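# Move green pen from blue plate to white plate

## Task

Carry the green pen off the blue plate and set it on the white plate, then leave the robot so that nothing of it (grippers, fingers or wrist camera cables) is in contact with the pen.

## Robot and tools

Robot: two arms, left_arm and right_arm, each ending in a two-finger gripper with a wrist camera. Left_arm's base sits at about (-0.015, +0.340, 0) m in the scene frame and right_arm's at about (+0.046, -0.370, 0) m; both bases are turned only slightly about vertical, and up is +z for each.

Frames: the scene frame has its origin at table height halfway between the nominal bases, +x pointing out over the table, +z up, and left_arm on the +y side (this has nothing to do with which side an image shows it on). Every hand position, quaternion, Hand target and wrist camera pose an arm reports is in that arm's own base frame; fixed cameras and the table use the scene frame. The fingers point along the gripper's +z axis and spread along its y axis. end_effector_position is the spot between the pads, roughly 1 cm short of the tips. Printed values can be off by a few centimetres, worse at long reach.

The 16-number row: every motion command is a row of 16 plain numbers, always both arms even if one stays still: x, y, z, qw, qx, qy, qz, opening for left_arm, then the same eight for right_arm. x, y, z are an absolute target position in metres and the quaternion (w first) an absolute target orientation, both in that arm's base frame, so each half is a pose, not an offset. Opening runs from -1 (closed) to +1 (open, 0.093 m gap). The pads meet near a reading of -0.94 and gain about 0.0208 per millimetre of object width. To grip firmly, send a number roughly 0.24 below the reading for the object's width; to hold, keep repeating it; to release, send well above that width's reading. A gripper that should not change must get its current command again, because 0 is itself a command.

execute_actions(actions, cameras): actions is a list of actions; each action is a table of up to 15 rows, one row per 1/30 s step, the last row repeated to fill 15 steps (0.5 s per action). Each arm's target may be at most 0.6 m from its gripper along any of the gripper's axes at the start of that action, or the action is rejected for both arms. An empty list just reports state and images. cameras lists which images to return (omitted or ["all"] for all, [] for none): cam_head_left, cam_head_right, cam_left_wrist, cam_right_wrist, each 672x504.

move(target, speed, blend, opening_speed, blocking, cameras): drives each gripper in a straight line from its Hand target to the pose in target, which is one 16-number row or a list of up to 15 rows (waypoints), with no 0.6 m check. speed is the top path speed in m/s (0.002 to 2.9, default 0.25; rotation up to twice that in rad/s), one value or one per waypoint. blend in metres rounds corners of a waypoint list (0 by default). opening_speed sets how fast finger commands change, per second on the -1..+1 scale, minimum 0.2. blocking=false returns after about 0.5 s while the move continues; a new move replaces it. Paths ignore obstacles and the other arm, last at most 10 s, and grippers lag and overshoot more at higher speed. Opening changes at later waypoints happen only after everything comes to rest there. The result adds a move: line such as done, off_target, moving, held or fault, plus limits (paced means clipped commands, held means steps were withheld). done means within 10 mm and 2 degrees; neither done nor off_target tells you about contact.

wait(seconds 0 to 10, cameras): lets time pass with the last commands held; a running move continues. stop(cameras): brakes the running move. zoom_image(camera, region [x0, y0, x1, y1] in pixels, top-left origin, at most 504x504): a closer look at that camera's latest image. finished_scene(scene, 1 or 2): ends the scene for good; call it only when the pen rests on the white plate and is untouched.

Reading results: each arm gets end_effector_position, end_effector_quat_wxyz, Hand target (where the arm is actually headed, often short of what you asked), Tool commands, grip_measured (motor position on the opening scale, possibly reading up to about 0.02 high), Joint positions (radians, last entry the finger gap in metres), Joint velocities, Joint torques and motor temperatures. Closing fully with nothing or a thin item both read below -0.94, so check a hold with images. Lines may be dropped when unchanged or quiet.

Control notes: orientation commands are clipped to 40 degrees from the current one per step, and position wins over orientation when both cannot be met. Keep sending the same quaternion to hold orientation rather than copying drifted readings. An idle arm should get its last reported pose and opening each time. Check position and tilt after every move, since friction and gravity leave grippers low or tilted. Avoid paths near an arm's own base.

Avoid: dropping the pen or releasing it while moving, fast impacts, hard presses, anything leaving the table, grippers or arms colliding (can end the scene), closing a gripper on the other arm's fingers, and arm stops. Motors heat when holding load, stretched out or pushing; MOTOR HOT appears at 75 °C, at 90 °C that arm folds and goes idle, at 100 °C it falls. Time spent thinking also advances the simulation. Loose objects may occasionally get a brief nudge.

Each tool is called after ">>>" as name([rows], argument=value, ...), one row to a line, values as JSON.

## Session

>>> execute_actions(actions=[])

Scene clock: 0.00 s.
left_arm: end_effector_position=(+0.3778, +0.0433, +0.0662) grip_measured=+1.000 end_effector_quat_wxyz=(+0.538, -0.102, +0.832, +0.092) | right_arm: end_effector_position=(+0.3883, -0.0296, +0.0658) grip_measured=+1.000 end_effector_quat_wxyz=(+0.518, +0.069, +0.847, -0.101)
Joint positions: left_arm=[-0.004 1.596 0.356 0.807 -0.27 -0.075 0.093] | right_arm=[0.046 1.599 0.425 0.694 0.285 0.036 0.093]
Joint velocities: within noise
Joint torques (N m): no reading
Motor temperatures (°C): left_arm=[26 28 30 30 26 28 26] | right_arm=[27 30 26 26 26 27 27]
Heat: left arm: 30 °C; right arm: 30 °C.
Hand target: left_arm +0.3805, +0.0433, +0.0712; +0.544, -0.103, +0.828, +0.092 | right_arm +0.3904, -0.0295, +0.0699; +0.523, +0.070, +0.844, -0.100
Tool commands: left_gripper/opening=+1.0 right_gripper/opening=+1.0

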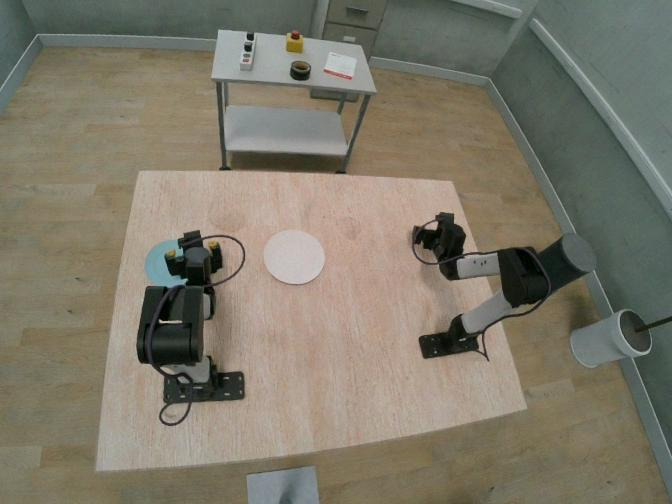

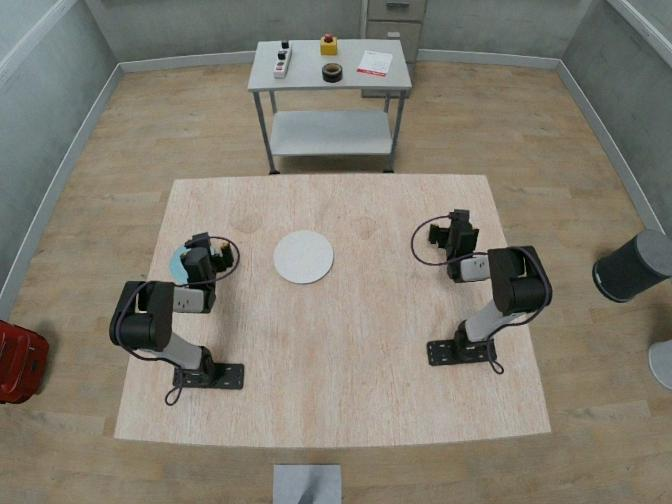

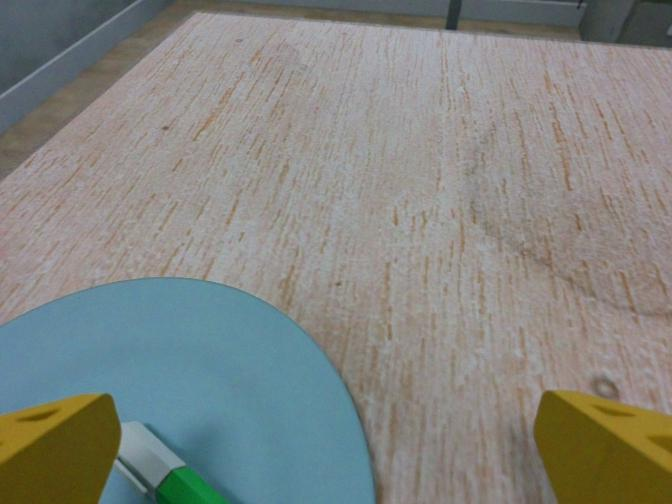

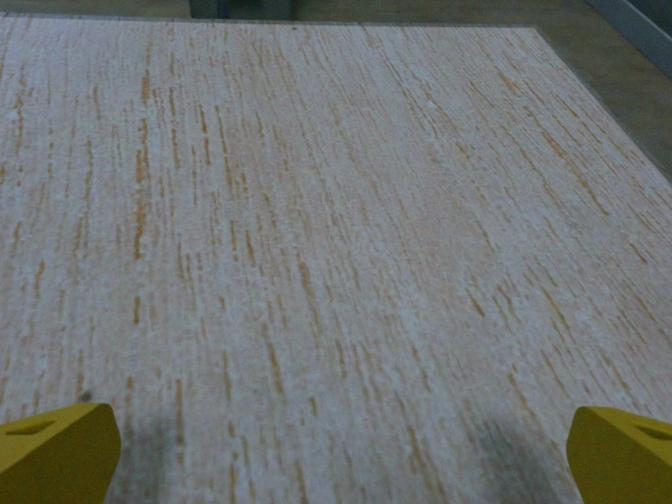

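>>> zoom_image(camera="cam_head_left", region=[90, 180, 350, 375])

>>> zoom_image(camera="cam_head_right", region=[100, 170, 360, 365])

Scaled by 1.938.

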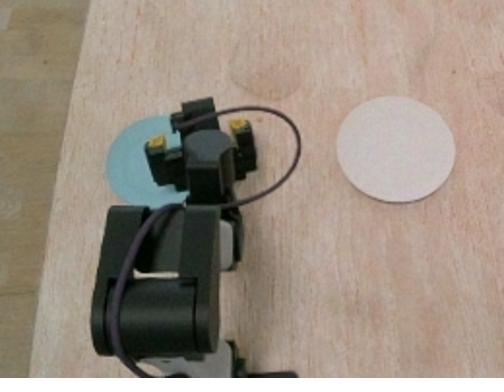

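Scaled by 1.938.

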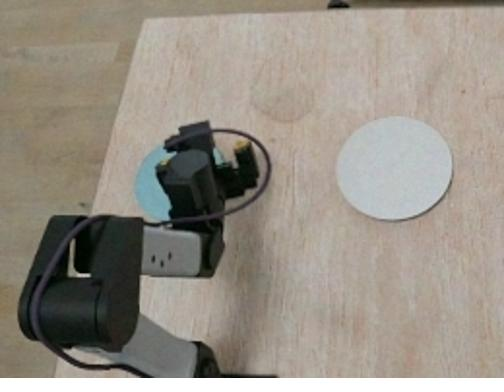

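>>> move(target=[0.31, 0.07, 0.18, 0.216, 0, 0.976, 0, 1, 0.3883, -0.0296, 0.0658, 0.518, 0.069, 0.847, -0.101, 1])

Scene clock: 18.27 s.
left_arm: end_effector_position=(+0.3052, +0.0710, +0.1704) grip_measured=+1.000 end_effector_quat_wxyz=(+0.212, -0.012, +0.977, +0.007) | right_arm: end_effector_position=(+0.3883, -0.0296, +0.0658) grip_measured=+1.000 end_effector_quat_wxyz=(+0.518, +0.069, +0.847, -0.101)
Joint positions: left_arm=[0.28 1.356 1.195 -0.993 0.096 0.235 0.093] | right_arm=[0.046 1.599 0.425 0.694 0.285 0.036 0.093]
Joint torques (N m): left_arm=[0.68 -3.18 11.54 1.11 0.32 0.2] | right_arm=[0.23 -5.56 4.75 2.62 0.01 0.08]
Motor temperatures (°C): left_arm=[26 29 32 34 26 28 26] | right_arm=[27 31 28 31 26 27 27]
Heat: left arm: 34 °C; right arm: 31 °C.
Hand target: left_arm +0.3088, +0.0713, +0.1808; +0.217, -0.006, +0.976, +0.002 | right_arm +0.3883, -0.0296, +0.0658; +0.518, +0.069, +0.847, -0.101
Off the commanded pose: left_arm 0.011 m, 2 deg | right_arm 0.000 m, 0 deg.
move: off_target (left_arm)

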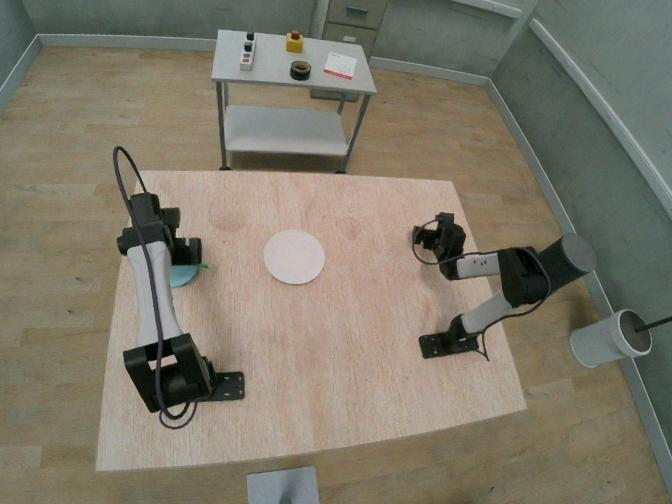

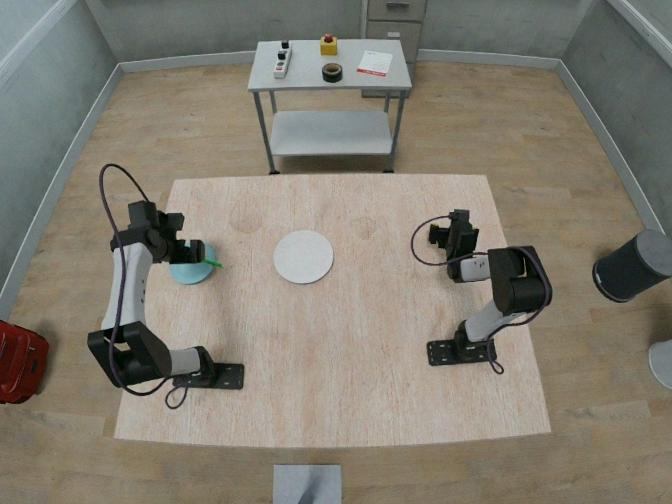

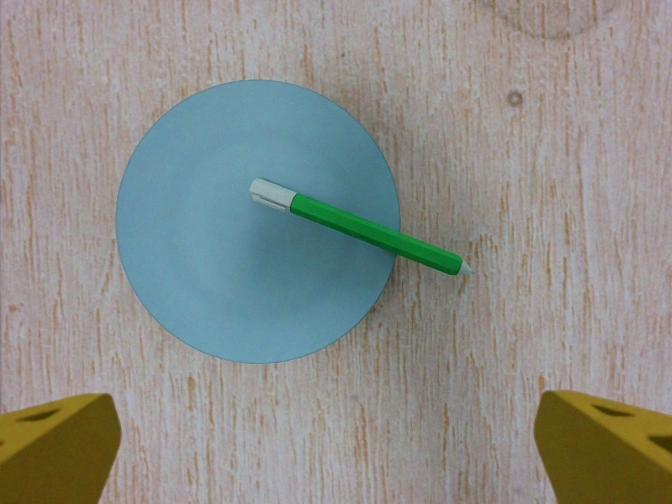

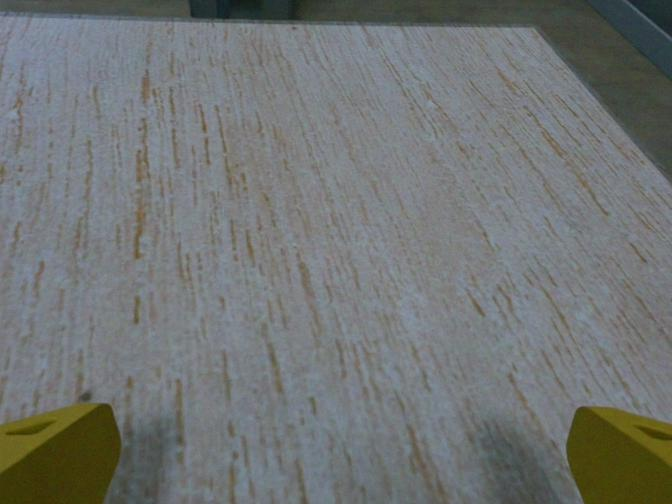

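>>> move(target=[0.365, 0.055, 0.13, 0, -0.566, 0.824, 0, 1, 0.3883, -0.0296, 0.0658, 0.518, 0.069, 0.847, -0.101, 1], speed=0.4, cameras=["cam_left_wrist", "cam_head_right"])

Scene clock: 60.30 s.
left_arm: end_effector_position=(+0.3581, +0.0569, +0.1262) grip_measured=+1.000 end_effector_quat_wxyz=(-0.003, -0.558, +0.830, +0.003) | right_arm: end_effector_position=(+0.3883, -0.0296, +0.0658) grip_measured=+1.000 end_effector_quat_wxyz=(+0.518, +0.069, +0.847, -0.101)
Joint positions: left_arm=[0.156 1.928 1.719 -1.369 -0.003 -1.029 0.093] | right_arm=[0.046 1.599 0.425 0.694 0.285 0.036 0.093]
Joint torques (N m): left_arm=[-0.72 -6.42 10.29 0.29 0.1 -0.14] | right_arm=[0.18 -5.57 4.75 2.62 0.02 0.08]
Motor temperatures (°C): left_arm=[26 29 37 32 26 28 26] | right_arm=[27 32 29 34 26 27 27]
Heat: left arm: 37 °C; right arm: 34 °C.
Hand target: left_arm +0.3651, +0.0533, +0.1305; -0.001, -0.562, +0.827, -0.004 | right_arm +0.3883, -0.0296, +0.0658; +0.518, +0.069, +0.847, -0.101
Off the commanded pose: left_arm 0.008 m, 1 deg | right_arm 0.000 m, 0 deg.
move: done
Images, in order (width x height): cam_head_right 672x504, cam_left_wrist 672x504.

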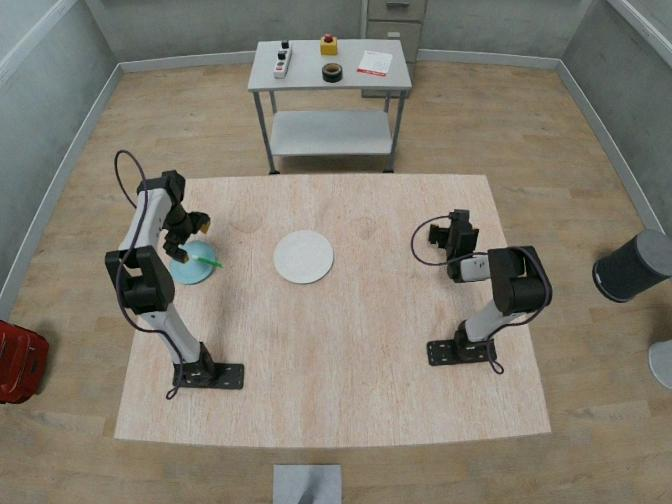

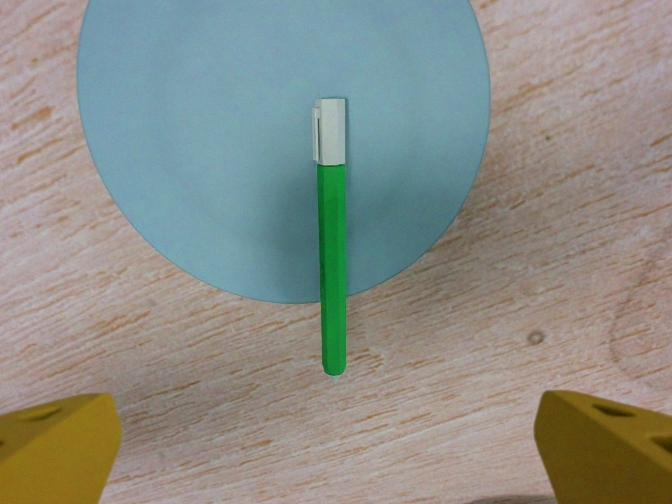

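>>> move(target=[0.368, 0.057, 0.07, 0, -0.566, 0.824, 0, 1, 0.3883, -0.0296, 0.0658, 0.518, 0.069, 0.847, -0.101, 1], speed=0.2, cameras=["cam_left_wrist"])

Scene clock: 83.67 s.
left_arm: end_effector_position=(+0.3690, +0.0586, +0.0785) grip_measured=+1.000 end_effector_quat_wxyz=(+0.005, -0.560, +0.828, -0.001) | right_arm: end_effector_position=(+0.3883, -0.0296, +0.0658) grip_measured=+1.000 end_effector_quat_wxyz=(+0.518, +0.069, +0.847, -0.101)
Joint positions: left_arm=[0.156 1.966 1.581 -1.176 -0.003 -1.033 0.093] | right_arm=[0.046 1.599 0.425 0.694 0.285 0.036 0.093]
Joint torques (N m): left_arm=[-0.29 -7.27 4.97 0.67 -0.01 -0.15] | right_arm=[0.23 -5.57 4.78 2.62 0.01 0.07]
Heat: left arm: 38 °C; right arm: 36 °C.
Hand target: left_arm +0.3678, +0.0570, +0.0702; +0.000, -0.566, +0.825, +0.000 | right_arm +0.3883, -0.0296, +0.0658; +0.518, +0.069, +0.847, -0.101
Off the commanded pose: left_arm 0.009 m, 1 deg | right_arm 0.000 m, 0 deg.
move: done
Images, in order (width x height): cam_left_wrist 672x504.

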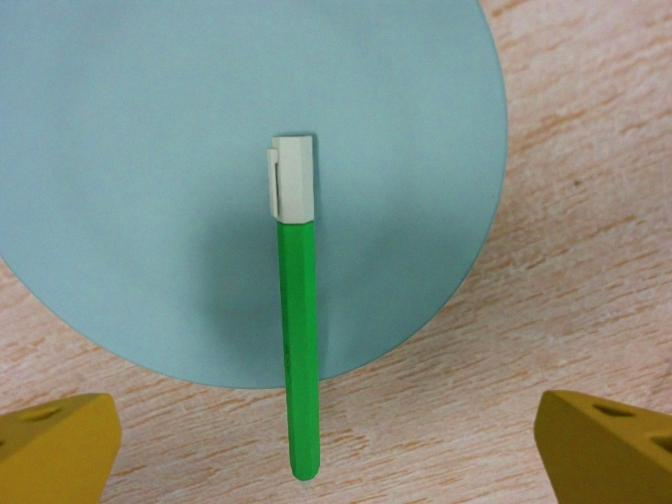

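>>> move(target=[0.361, 0.059, 0.035, 0, -0.566, 0.824, 0, 1, 0.3883, -0.0296, 0.0658, 0.518, 0.069, 0.847, -0.101, 1], speed=0.15, cameras=["cam_left_wrist"])

Scene clock: 93.53 s.
left_arm: end_effector_position=(+0.3644, +0.0579, +0.0455) grip_measured=+1.000 end_effector_quat_wxyz=(+0.008, -0.561, +0.828, -0.002) | right_arm: end_effector_position=(+0.3883, -0.0296, +0.0658) grip_measured=+1.000 end_effector_quat_wxyz=(+0.518, +0.069, +0.847, -0.101)
Joint positions: left_arm=[0.156 1.968 1.451 -1.036 -0.003 -1.035 0.093] | right_arm=[0.046 1.599 0.425 0.694 0.285 0.036 0.093]
Joint torques (N m): left_arm=[0.49 -6.79 4.64 0.68 0 -0.07] | right_arm=[0.24 -5.6 4.77 2.62 0.02 0.08]
Heat: left arm: 37 °C; right arm: 36 °C.
Hand target: left_arm +0.3609, +0.0589, +0.0352; +0.000, -0.567, +0.824, +0.000 | right_arm +0.3883, -0.0296, +0.0658; +0.518, +0.069, +0.847, -0.101
Off the commanded pose: left_arm 0.011 m, 1 deg | right_arm 0.000 m, 0 deg.
move: off_target (left_arm)
Images, in order (width x height): cam_left_wrist 672x504.

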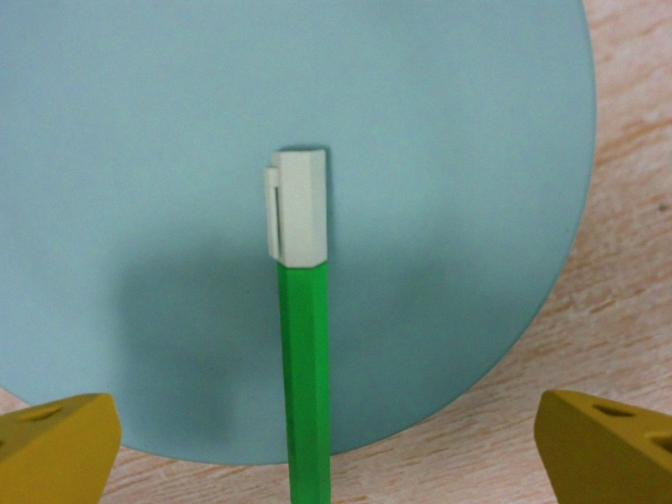

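>>> move(target=[0.355, 0.061, 0.014, 0, -0.567, 0.824, 0, 1, 0.3883, -0.0296, 0.0658, 0.518, 0.069, 0.847, -0.101, 1], speed=0.1, cameras=["cam_left_wrist"])

Scene clock: 102.37 s.
left_arm: end_effector_position=(+0.3603, +0.0599, +0.0280) grip_measured=+1.000 end_effector_quat_wxyz=(+0.012, -0.564, +0.826, -0.004) | right_arm: end_effector_position=(+0.3883, -0.0296, +0.0658) grip_measured=+1.000 end_effector_quat_wxyz=(+0.518, +0.069, +0.847, -0.101)
Joint positions: left_arm=[0.163 1.969 1.378 -0.955 -0.003 -1.035 0.093] | right_arm=[0.046 1.599 0.425 0.694 0.285 0.036 0.093]
Joint torques (N m): left_arm=[0.53 -6.23 4.1 0.73 0 0.02] | right_arm=[0.2 -5.57 4.78 2.62 0.01 0.09]
Heat: left arm: 36 °C; right arm: 37 °C.
Hand target: left_arm +0.3546, +0.0608, +0.0145; +0.000, -0.567, +0.824, +0.000 | right_arm +0.3883, -0.0296, +0.0658; +0.518, +0.069, +0.847, -0.101
Off the commanded pose: left_arm 0.015 m, 2 deg | right_arm 0.000 m, 0 deg.
move: off_target (left_arm)
Images, in order (width x height): cam_left_wrist 672x504.

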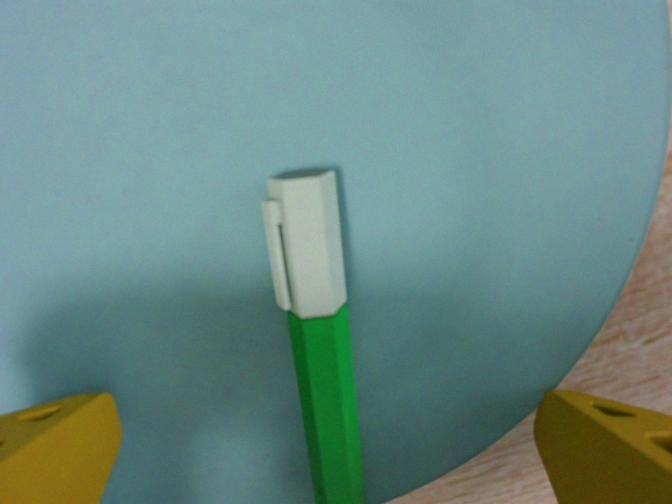

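>>> move(target=[0.355, 0.061, 0.006, 0, -0.567, 0.824, 0, 1, 0.3883, -0.0296, 0.0658, 0.518, 0.069, 0.847, -0.101, 1], speed=0.06, cameras=["cam_left_wrist"])

Scene clock: 111.77 s.
left_arm: end_effector_position=(+0.3607, +0.0600, +0.0251) grip_measured=+1.000 end_effector_quat_wxyz=(+0.015, -0.564, +0.826, -0.005) | right_arm: end_effector_position=(+0.3883, -0.0296, +0.0658) grip_measured=+1.000 end_effector_quat_wxyz=(+0.518, +0.069, +0.847, -0.101)
Joint positions: left_arm=[0.163 1.969 1.366 -0.937 -0.003 -1.035 0.093] | right_arm=[0.046 1.599 0.425 0.694 0.285 0.036 0.093]
Joint torques (N m): left_arm=[0.55 -5.42 3.58 0.86 0 0.02] | right_arm=[0.23 -5.6 4.77 2.63 0.02 0.08]
Heat: left arm: 35 °C; right arm: 37 °C.
Hand target: left_arm +0.3542, +0.0608, +0.0067; +0.000, -0.567, +0.824, +0.000 | right_arm +0.3883, -0.0296, +0.0658; +0.518, +0.069, +0.847, -0.101
Off the commanded pose: left_arm 0.020 m, 2 deg | right_arm 0.000 m, 0 deg.
move: off_target (left_arm)
Images, in order (width x height): cam_left_wrist 672x504.

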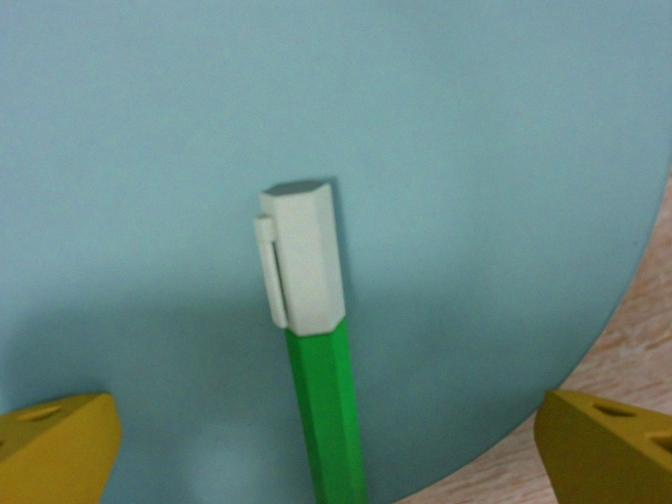

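>>> zoom_image(camera="cam_left_wrist", region=[0, 300, 672, 504])

>>> zoom_image(camera="cam_head_left", region=[100, 170, 300, 320])

Region (0, 300, 672, 504) is 672x204 pixels. A region can be at most 504 by 504 pixels.

This scene's latest camera images include none from cam_head_left. They are from: cam_left_wrist. cam_head_left's image comes with the result of a call that names it in "cameras".

>>> move(target=[0.355, 0.061, 0.008, 0, -0.567, 0.824, 0, -0.6, 0.3883, -0.0296, 0.0658, 0.518, 0.069, 0.847, -0.101, 1], opening_speed=1.5, cameras=["cam_left_wrist", "cam_head_left"])

Scene clock: 128.13 s.
left_arm: end_effector_position=(+0.3693, +0.0601, +0.0237) grip_measured=-0.597 end_effector_quat_wxyz=(+0.028, -0.564, +0.825, -0.015) | right_arm: end_effector_position=(+0.3883, -0.0296, +0.0658) grip_measured=+1.000 end_effector_quat_wxyz=(+0.518, +0.069, +0.847, -0.101)
Joint positions: left_arm=[0.163 1.974 1.366 -0.9 0.004 -1.035 0.017] | right_arm=[0.046 1.599 0.425 0.694 0.285 0.036 0.093]
Joint torques (N m): left_arm=[0.54 -6.02 4.22 0.46 -0.08 0.02] | right_arm=[0.21 -5.59 4.75 2.62 0.02 0.07]
Heat: left arm: 34 °C; right arm: 38 °C.
Hand target: left_arm +0.3549, +0.0607, +0.0088; +0.000, -0.567, +0.824, +0.000 | right_arm +0.3883, -0.0296, +0.0658; +0.518, +0.069, +0.847, -0.101
Off the commanded pose: left_arm 0.021 m, 4 deg | right_arm 0.000 m, 0 deg.
move: off_target (left_arm)
Images, in order (width x height): cam_head_left 672x504, cam_left_wrist 672x504.

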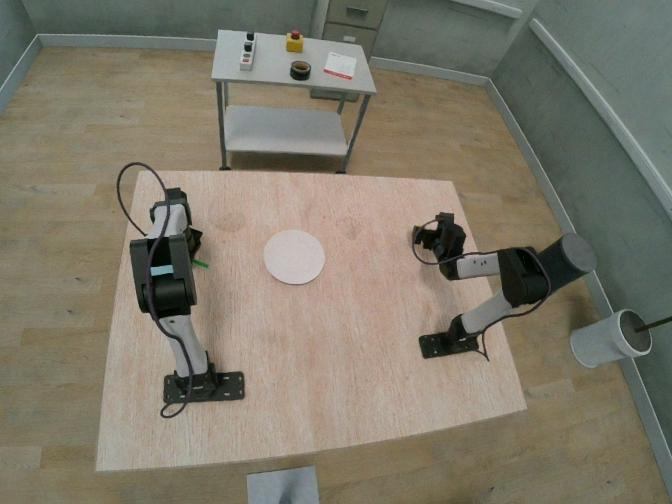

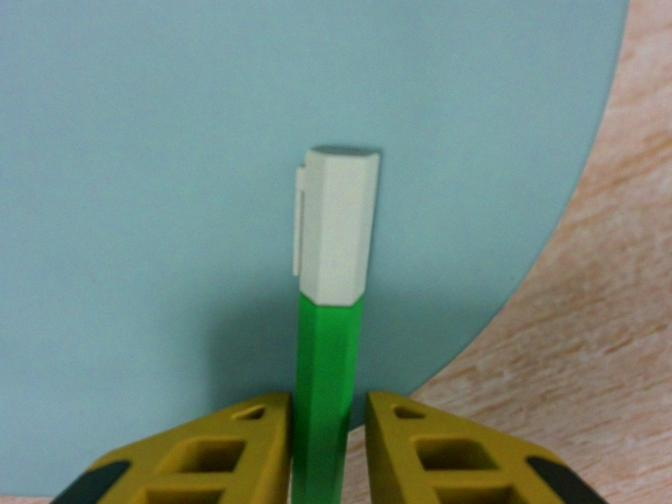

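>>> move(target=[0.358, 0.061, 0.008, 0, -0.567, 0.824, 0, -0.98, 0.3883, -0.0296, 0.0658, 0.518, 0.069, 0.847, -0.101, 1], opening_speed=0.7, cameras=["cam_left_wrist"])

Scene clock: 133.93 s.
left_arm: end_effector_position=(+0.3689, +0.0600, +0.0221) grip_measured=-0.886 end_effector_quat_wxyz=(+0.025, -0.564, +0.826, -0.014) | right_arm: end_effector_position=(+0.3883, -0.0296, +0.0658) grip_measured=+1.000 end_effector_quat_wxyz=(+0.518, +0.069, +0.847, -0.101)
Joint positions: left_arm=[0.163 1.979 1.366 -0.9 0.004 -1.035 0.003] | right_arm=[0.046 1.599 0.425 0.694 0.285 0.036 0.093]
Joint torques (N m): left_arm=[0.43 -5.61 5.49 0.41 -0.09 0.01] | right_arm=[0.18 -5.57 4.75 2.63 0.02 0.07]
Heat: left arm: 34 °C; right arm: 38 °C.
Hand target: left_arm +0.3578, +0.0609, +0.0087; +0.000, -0.567, +0.824, +0.000 | right_arm +0.3883, -0.0296, +0.0658; +0.518, +0.069, +0.847, -0.101
Off the commanded pose: left_arm 0.018 m, 3 deg | right_arm 0.000 m, 0 deg.
move: off_target (left_arm)
Images, in order (width x height): cam_left_wrist 672x504.

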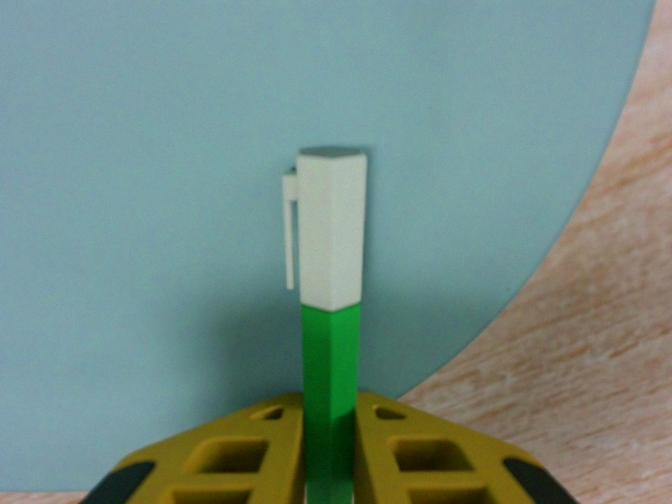

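>>> move(target=[0.362, 0.060, 0.10, 0, -0.567, 0.824, 0, -0.98, 0.3883, -0.0296, 0.0658, 0.518, 0.069, 0.847, -0.101, 1], speed=0.15, cameras=["cam_left_wrist", "cam_head_right"])

Scene clock: 142.70 s.
left_arm: end_effector_position=(+0.3542, +0.0576, +0.0816) grip_measured=-0.894 end_effector_quat_wxyz=(-0.025, -0.564, +0.826, +0.009) | right_arm: end_effector_position=(+0.3883, -0.0296, +0.0658) grip_measured=+1.000 end_effector_quat_wxyz=(+0.518, +0.069, +0.847, -0.101)
Joint positions: left_arm=[0.163 1.966 1.592 -1.25 0.004 -1.035 0.002] | right_arm=[0.046 1.599 0.425 0.694 0.285 0.036 0.093]
Joint torques (N m): left_arm=[0.05 -9.98 9.74 0.21 -0.09 -0.05] | right_arm=[0.21 -5.56 4.77 2.62 0.02 0.07]
Motor temperatures (°C): left_arm=[26 33 34 31 26 28 26] | right_arm=[27 33 30 39 26 27 27]
Heat: left arm: 34 °C; right arm: 39 °C.
Hand target: left_arm +0.3613, +0.0599, +0.0999; +0.000, -0.567, +0.824, +0.000 | right_arm +0.3883, -0.0296, +0.0658; +0.518, +0.069, +0.847, -0.101
Off the commanded pose: left_arm 0.020 m, 3 deg | right_arm 0.000 m, 0 deg.
move: off_target (left_arm)
Images, in order (width x height): cam_head_right 672x504, cam_left_wrist 672x504.

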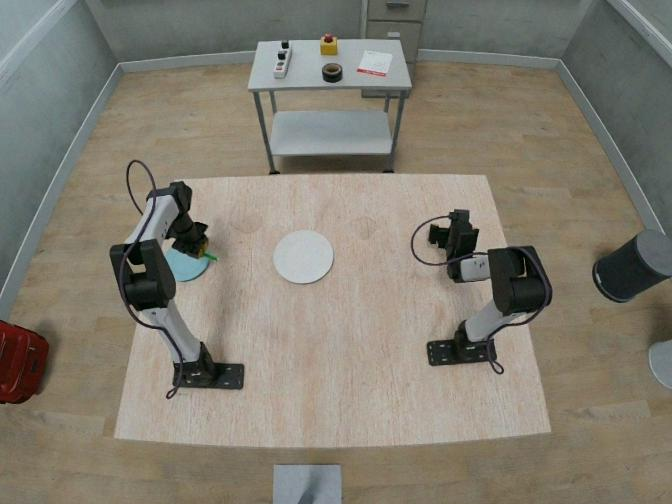

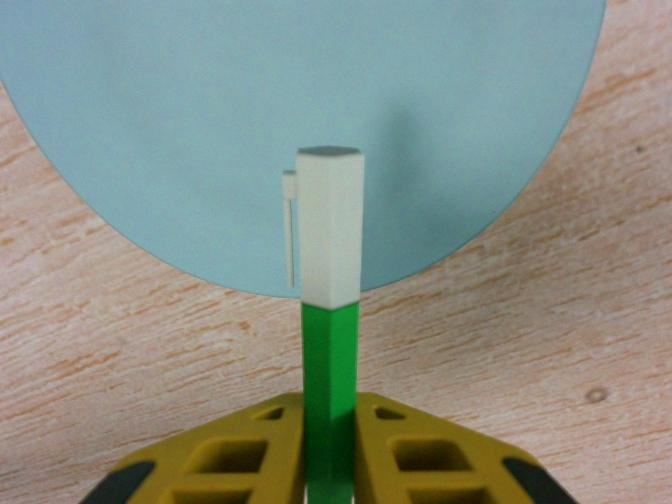

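>>> move([
  [0.368, 0.05, 0.135, 0, -0.559, 0.829, 0, -0.98, 0.3883, -0.0296, 0.0658, 0.518, 0.069, 0.847, -0.101, 1],
  [0.345, -0.25, 0.14, 0, -0.199, 0.980, 0, -0.98, 0.3883, -0.0296, 0.0658, 0.518, 0.069, 0.847, -0.101, 1],
], speed=0.3, blend=0.03)

Scene clock: 151.43 s.
left_arm: end_effector_position=(+0.3383, -0.2489, +0.1372) grip_measured=-0.894 end_effector_quat_wxyz=(-0.005, -0.202, +0.979, +0.002) | right_arm: end_effector_position=(+0.3883, -0.0296, +0.0658) grip_measured=+1.000 end_effector_quat_wxyz=(+0.518, +0.069, +0.847, -0.101)
Joint positions: left_arm=[-0.633 2.203 2.175 -1.553 0.004 -1.04 0.002] | right_arm=[0.046 1.599 0.425 0.694 0.285 0.036 0.093]
Joint torques (N m): left_arm=[0.51 -8.12 10.06 0.26 -0.12 0.18] | right_arm=[0.2 -5.59 4.75 2.62 0.01 0.08]
Heat: left arm: 36 °C; right arm: 39 °C.
Hand target: left_arm +0.3443, -0.2485, +0.1398; +0.000, -0.199, +0.980, +0.002 | right_arm +0.3883, -0.0296, +0.0658; +0.518, +0.069, +0.847, -0.101
Off the commanded pose: left_arm 0.007 m, 1 deg | right_arm 0.000 m, 0 deg.
joint sent to its limit (left arm) — joint 4 (wrist pitch), lower limit. The joint targets still meet the commanded pose.
move: done; blend cut to 0.0185 m at target 1

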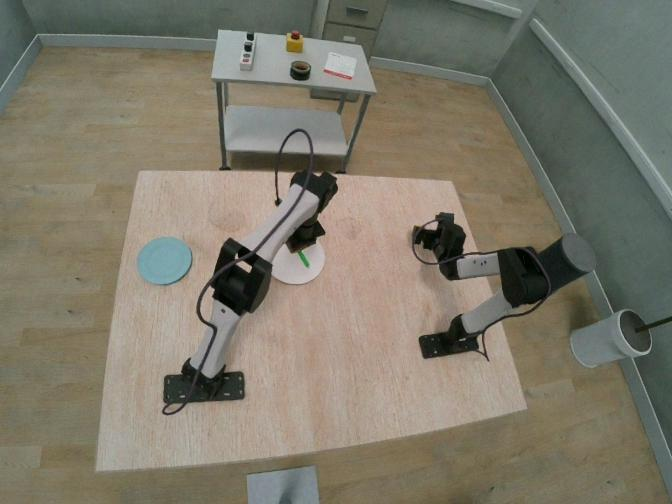

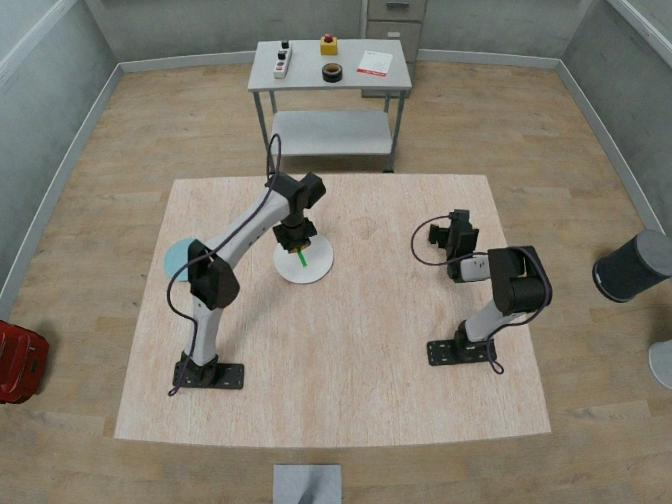

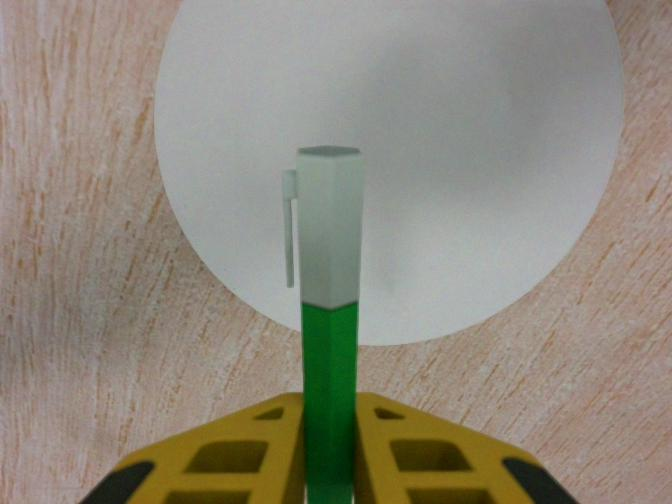

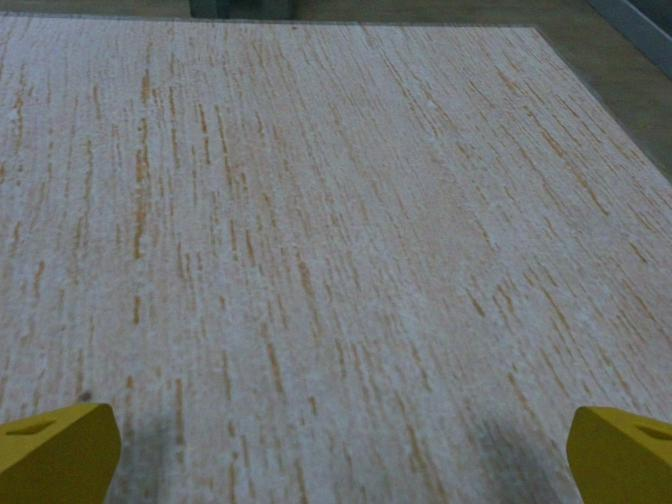

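>>> move([
  [0.380, -0.255, 0.10, 0, -0.199, 0.980, 0, -0.98, 0.3883, -0.0296, 0.0658, 0.518, 0.069, 0.847, -0.101, 1],
  [0.379, -0.256, 0.045, 0, -0.199, 0.980, 0, -0.98, 0.3883, -0.0296, 0.0658, 0.518, 0.069, 0.847, -0.101, 1],
], speed=[0.25, 0.12], blend=0.015)

Scene clock: 173.37 s.
left_arm: end_effector_position=(+0.3797, -0.2580, +0.0521) grip_measured=-0.894 end_effector_quat_wxyz=(+0.001, -0.205, +0.979, -0.004) | right_arm: end_effector_position=(+0.3883, -0.0296, +0.0658) grip_measured=+1.000 end_effector_quat_wxyz=(+0.518, +0.069, +0.847, -0.101)
Joint positions: left_arm=[-0.595 2.348 2.079 -1.294 0.004 -1.009 0.002] | right_arm=[0.046 1.599 0.425 0.694 0.285 0.036 0.093]
Joint torques (N m): left_arm=[0.02 -10.26 4.71 0.65 -0.09 0.18] | right_arm=[0.2 -5.56 4.71 2.62 0.02 0.08]
Heat: left arm: 38 °C; right arm: 40 °C.
Hand target: left_arm +0.3791, -0.2561, +0.0451; +0.000, -0.199, +0.980, +0.000 | right_arm +0.3883, -0.0296, +0.0658; +0.518, +0.069, +0.847, -0.101
Off the commanded pose: left_arm 0.007 m, 1 deg | right_arm 0.000 m, 0 deg.
move: done

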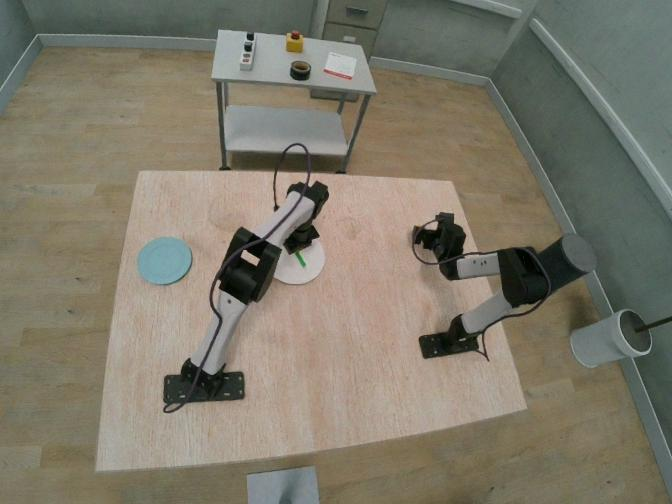

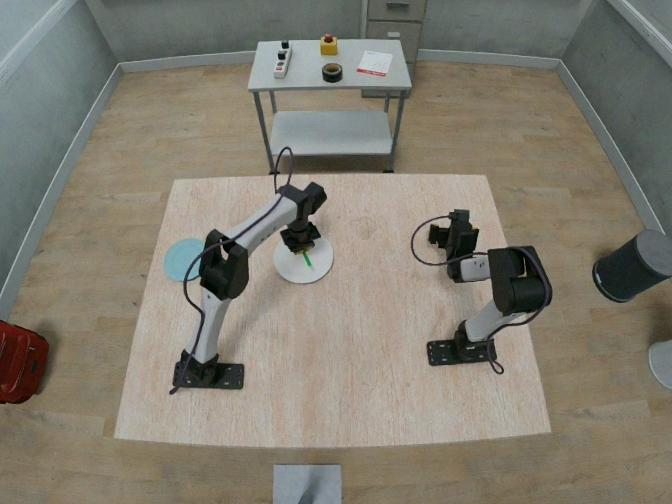

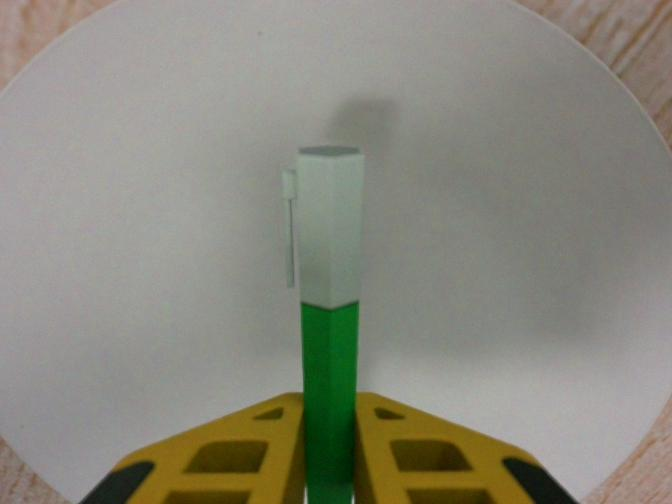

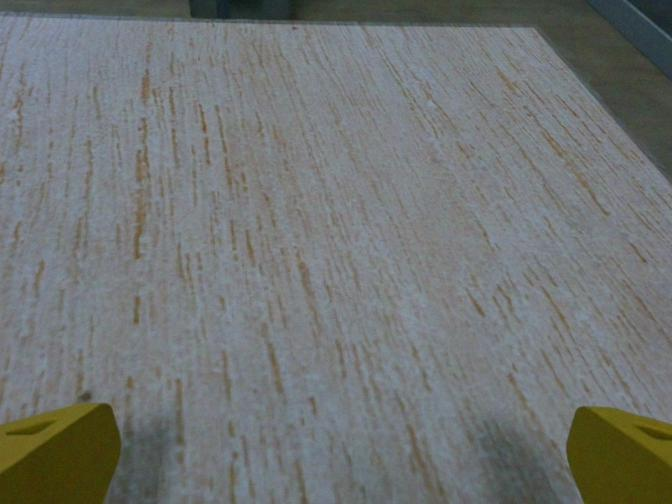

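>>> move(target=[0.379, -0.254, 0.018, 0, -0.199, 0.980, 0, -0.98, 0.3883, -0.0296, 0.0658, 0.518, 0.069, 0.847, -0.101, 1], speed=0.06, cameras=["cam_left_wrist"])

Scene clock: 178.30 s.
left_arm: end_effector_position=(+0.3794, -0.2577, +0.0284) grip_measured=-0.894 end_effector_quat_wxyz=(+0.003, -0.203, +0.979, -0.006) | right_arm: end_effector_position=(+0.3883, -0.0296, +0.0658) grip_measured=+1.000 end_effector_quat_wxyz=(+0.518, +0.069, +0.847, -0.101)
Joint positions: left_arm=[-0.595 2.348 1.985 -1.194 0.004 -1.004 0.002] | right_arm=[0.046 1.599 0.425 0.694 0.285 0.036 0.093]
Joint torques (N m): left_arm=[0.38 -9.66 4.71 0.68 -0.09 0.18] | right_arm=[0.21 -5.56 4.77 2.62 0.01 0.07]
Heat: left arm: 38 °C; right arm: 40 °C.
Hand target: left_arm +0.3787, -0.2539, +0.0181; -0.001, -0.199, +0.980, +0.000 | right_arm +0.3883, -0.0296, +0.0658; +0.518, +0.069, +0.847, -0.101
Off the commanded pose: left_arm 0.011 m, 1 deg | right_arm 0.000 m, 0 deg.
move: off_target (left_arm)
Images, in order (width x height): cam_left_wrist 672x504.

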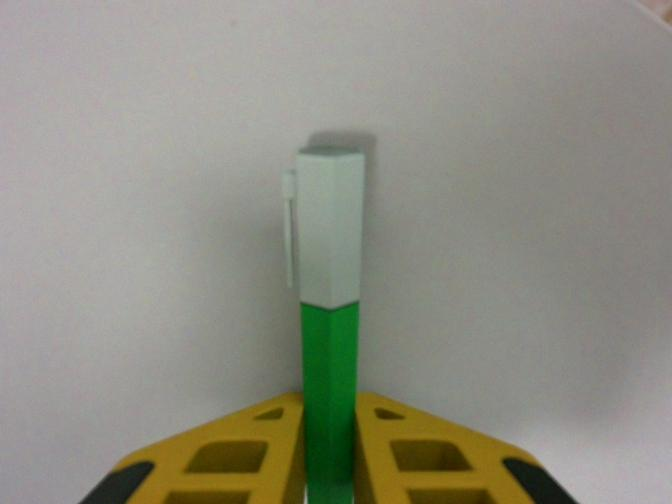

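>>> move(target=[0.379, -0.253, 0.008, 0, -0.199, 0.980, 0, -0.98, 0.3883, -0.0296, 0.0658, 0.518, 0.069, 0.847, -0.101, 1], speed=0.04, cameras=["cam_left_wrist"])

Scene clock: 182.90 s.
left_arm: end_effector_position=(+0.3785, -0.2572, +0.0228) grip_measured=-0.894 end_effector_quat_wxyz=(+0.003, -0.203, +0.979, -0.006) | right_arm: end_effector_position=(+0.3883, -0.0296, +0.0658) grip_measured=+1.000 end_effector_quat_wxyz=(+0.518, +0.069, +0.847, -0.101)
Joint positions: left_arm=[-0.595 2.348 1.962 -1.173 0.004 -1.004 0.002] | right_arm=[0.046 1.599 0.425 0.694 0.285 0.036 0.093]
Joint torques (N m): left_arm=[0.53 -9.29 3.95 0.82 -0.09 0.18] | right_arm=[0.23 -5.59 4.78 2.62 0.01 0.08]
Motor temperatures (°C): left_arm=[26 38 37 31 26 28 27] | right_arm=[27 33 30 40 26 27 27]
Heat: left arm: 38 °C; right arm: 40 °C.
Hand target: left_arm +0.3785, -0.2527, +0.0083; -0.001, -0.200, +0.980, +0.001 | right_arm +0.3883, -0.0296, +0.0658; +0.518, +0.069, +0.847, -0.101
Off the commanded pose: left_arm 0.015 m, 1 deg | right_arm 0.000 m, 0 deg.
move: off_target (left_arm)
Images, in order (width x height): cam_left_wrist 672x504.

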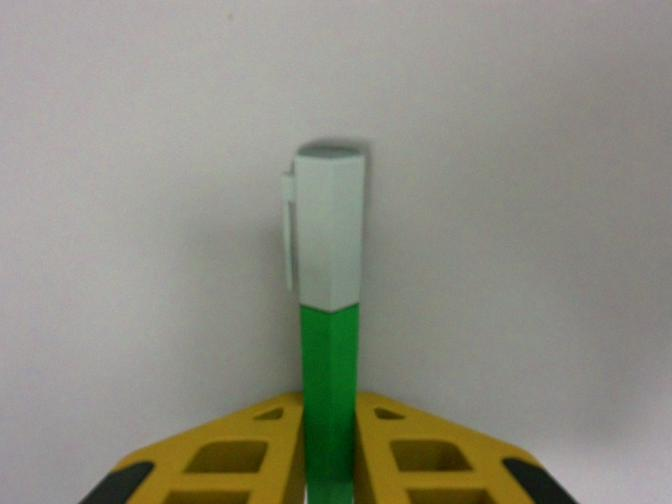

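>>> move(target=[0.379, -0.253, 0.008, 0, -0.199, 0.980, 0, -0.2, 0.3883, -0.0296, 0.0658, 0.518, 0.069, 0.847, -0.101, 1], opening_speed=0.8, cameras=["cam_left_wrist"])

Scene clock: 189.07 s.
left_arm: end_effector_position=(+0.3795, -0.2550, +0.0228) grip_measured=-0.203 end_effector_quat_wxyz=(+0.005, -0.203, +0.979, -0.003) | right_arm: end_effector_position=(+0.3883, -0.0296, +0.0658) grip_measured=+1.000 end_effector_quat_wxyz=(+0.518, +0.069, +0.847, -0.101)
Joint positions: left_arm=[-0.593 2.348 1.962 -1.174 -0.003 -1.001 0.035] | right_arm=[0.046 1.599 0.425 0.694 0.285 0.036 0.093]
Joint torques (N m): left_arm=[0.31 -9.28 3.95 0.83 -0.1 0.17] | right_arm=[0.23 -5.57 4.78 2.62 0.02 0.07]
Heat: left arm: 38 °C; right arm: 41 °C.
Hand target: left_arm +0.3793, -0.2518, +0.0083; +0.002, -0.199, +0.980, +0.003 | right_arm +0.3883, -0.0296, +0.0658; +0.518, +0.069, +0.847, -0.101
Off the commanded pose: left_arm 0.015 m, 1 deg | right_arm 0.000 m, 0 deg.
move: off_target (left_arm)
Images, in order (width x height): cam_left_wrist 672x504.

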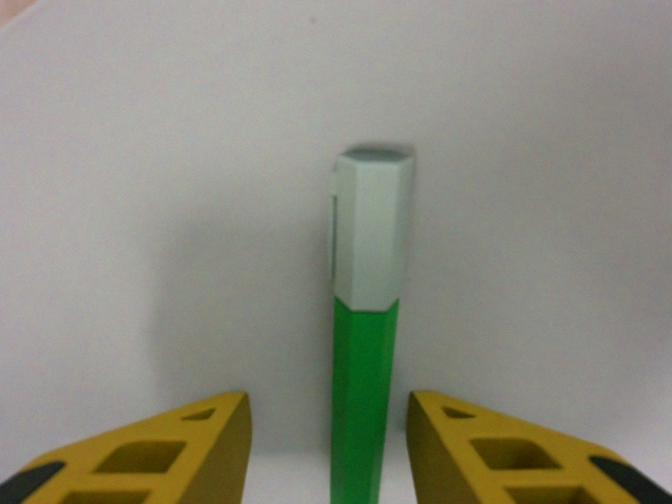

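>>> move([
  [0.380, -0.254, 0.010, 0, -0.199, 0.980, 0, 0.3, 0.3883, -0.0296, 0.0658, 0.518, 0.069, 0.847, -0.101, 1],
  [0.380, -0.254, 0.09, 0, -0.199, 0.980, 0, 0.3, 0.3883, -0.0296, 0.0658, 0.518, 0.069, 0.847, -0.101, 1],
  [0.34, -0.16, 0.16, 0, -0.199, 0.980, 0, 0.3, 0.3883, -0.0296, 0.0658, 0.518, 0.069, 0.847, -0.101, 1],
], opening_speed=1.5, speed=[0.1, 0.15, 0.3])

Scene clock: 198.33 s.
left_arm: end_effector_position=(+0.3490, -0.1628, +0.1610) grip_measured=+0.297 end_effector_quat_wxyz=(+0.009, -0.208, +0.978, -0.009) | right_arm: end_effector_position=(+0.3883, -0.0296, +0.0658) grip_measured=+1.000 end_effector_quat_wxyz=(+0.518, +0.069, +0.847, -0.101)
Joint positions: left_arm=[-0.435 2.008 1.97 -1.507 0.004 -0.854 0.059] | right_arm=[0.046 1.599 0.425 0.694 0.285 0.036 0.093]
Joint torques (N m): left_arm=[-0.54 -9.29 4.56 0.37 0.01 0.18] | right_arm=[0.18 -5.59 4.75 2.62 0.02 0.07]
Heat: left arm: 39 °C; right arm: 41 °C.
Hand target: left_arm +0.3399, -0.1613, +0.1602; -0.002, -0.199, +0.980, -0.004 | right_arm +0.3883, -0.0296, +0.0658; +0.518, +0.069, +0.847, -0.101
Off the commanded pose: left_arm 0.009 m, 2 deg | right_arm 0.000 m, 0 deg.
move: done

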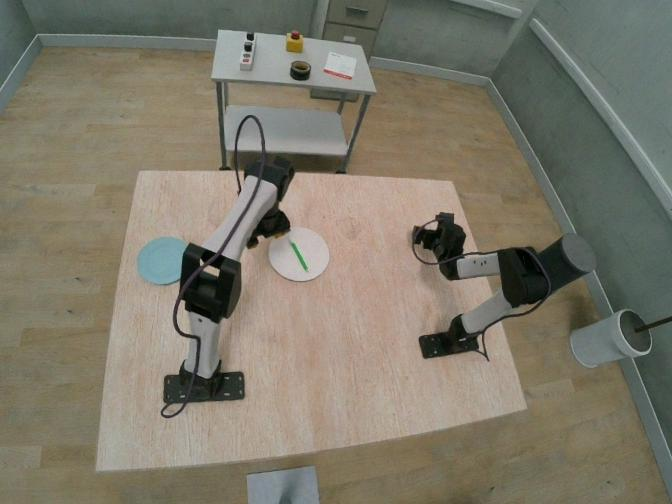

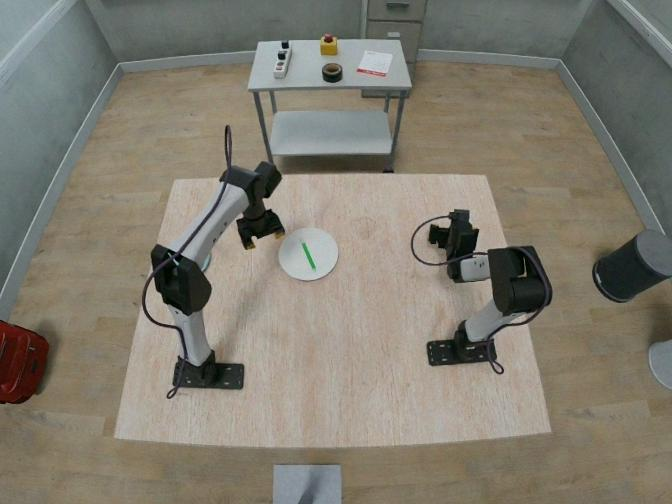

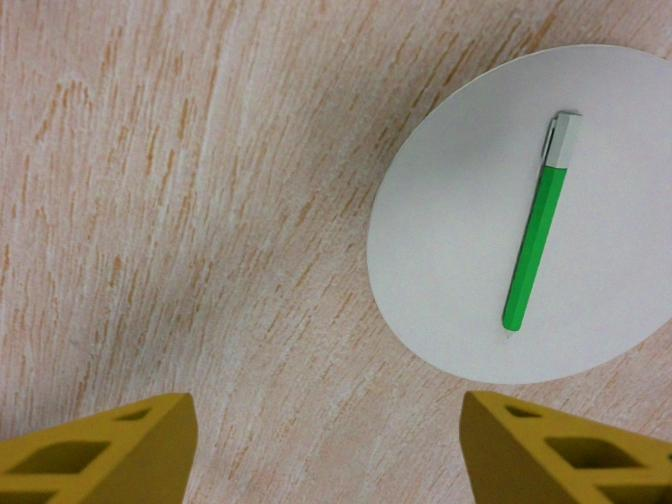

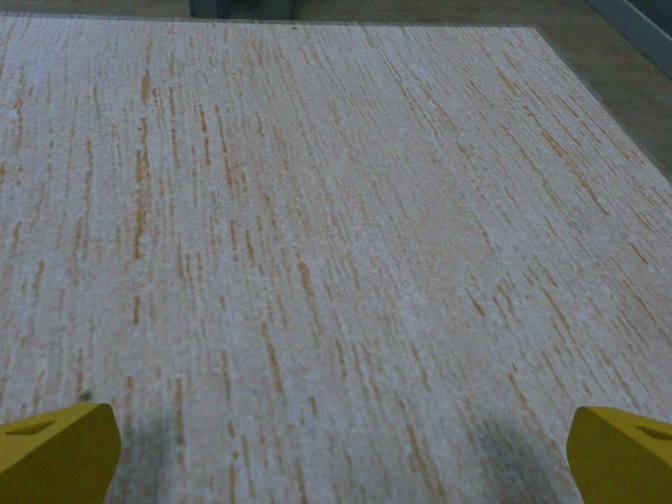

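>>> finished_scene(scene=1)

The scene is finished: the task was done.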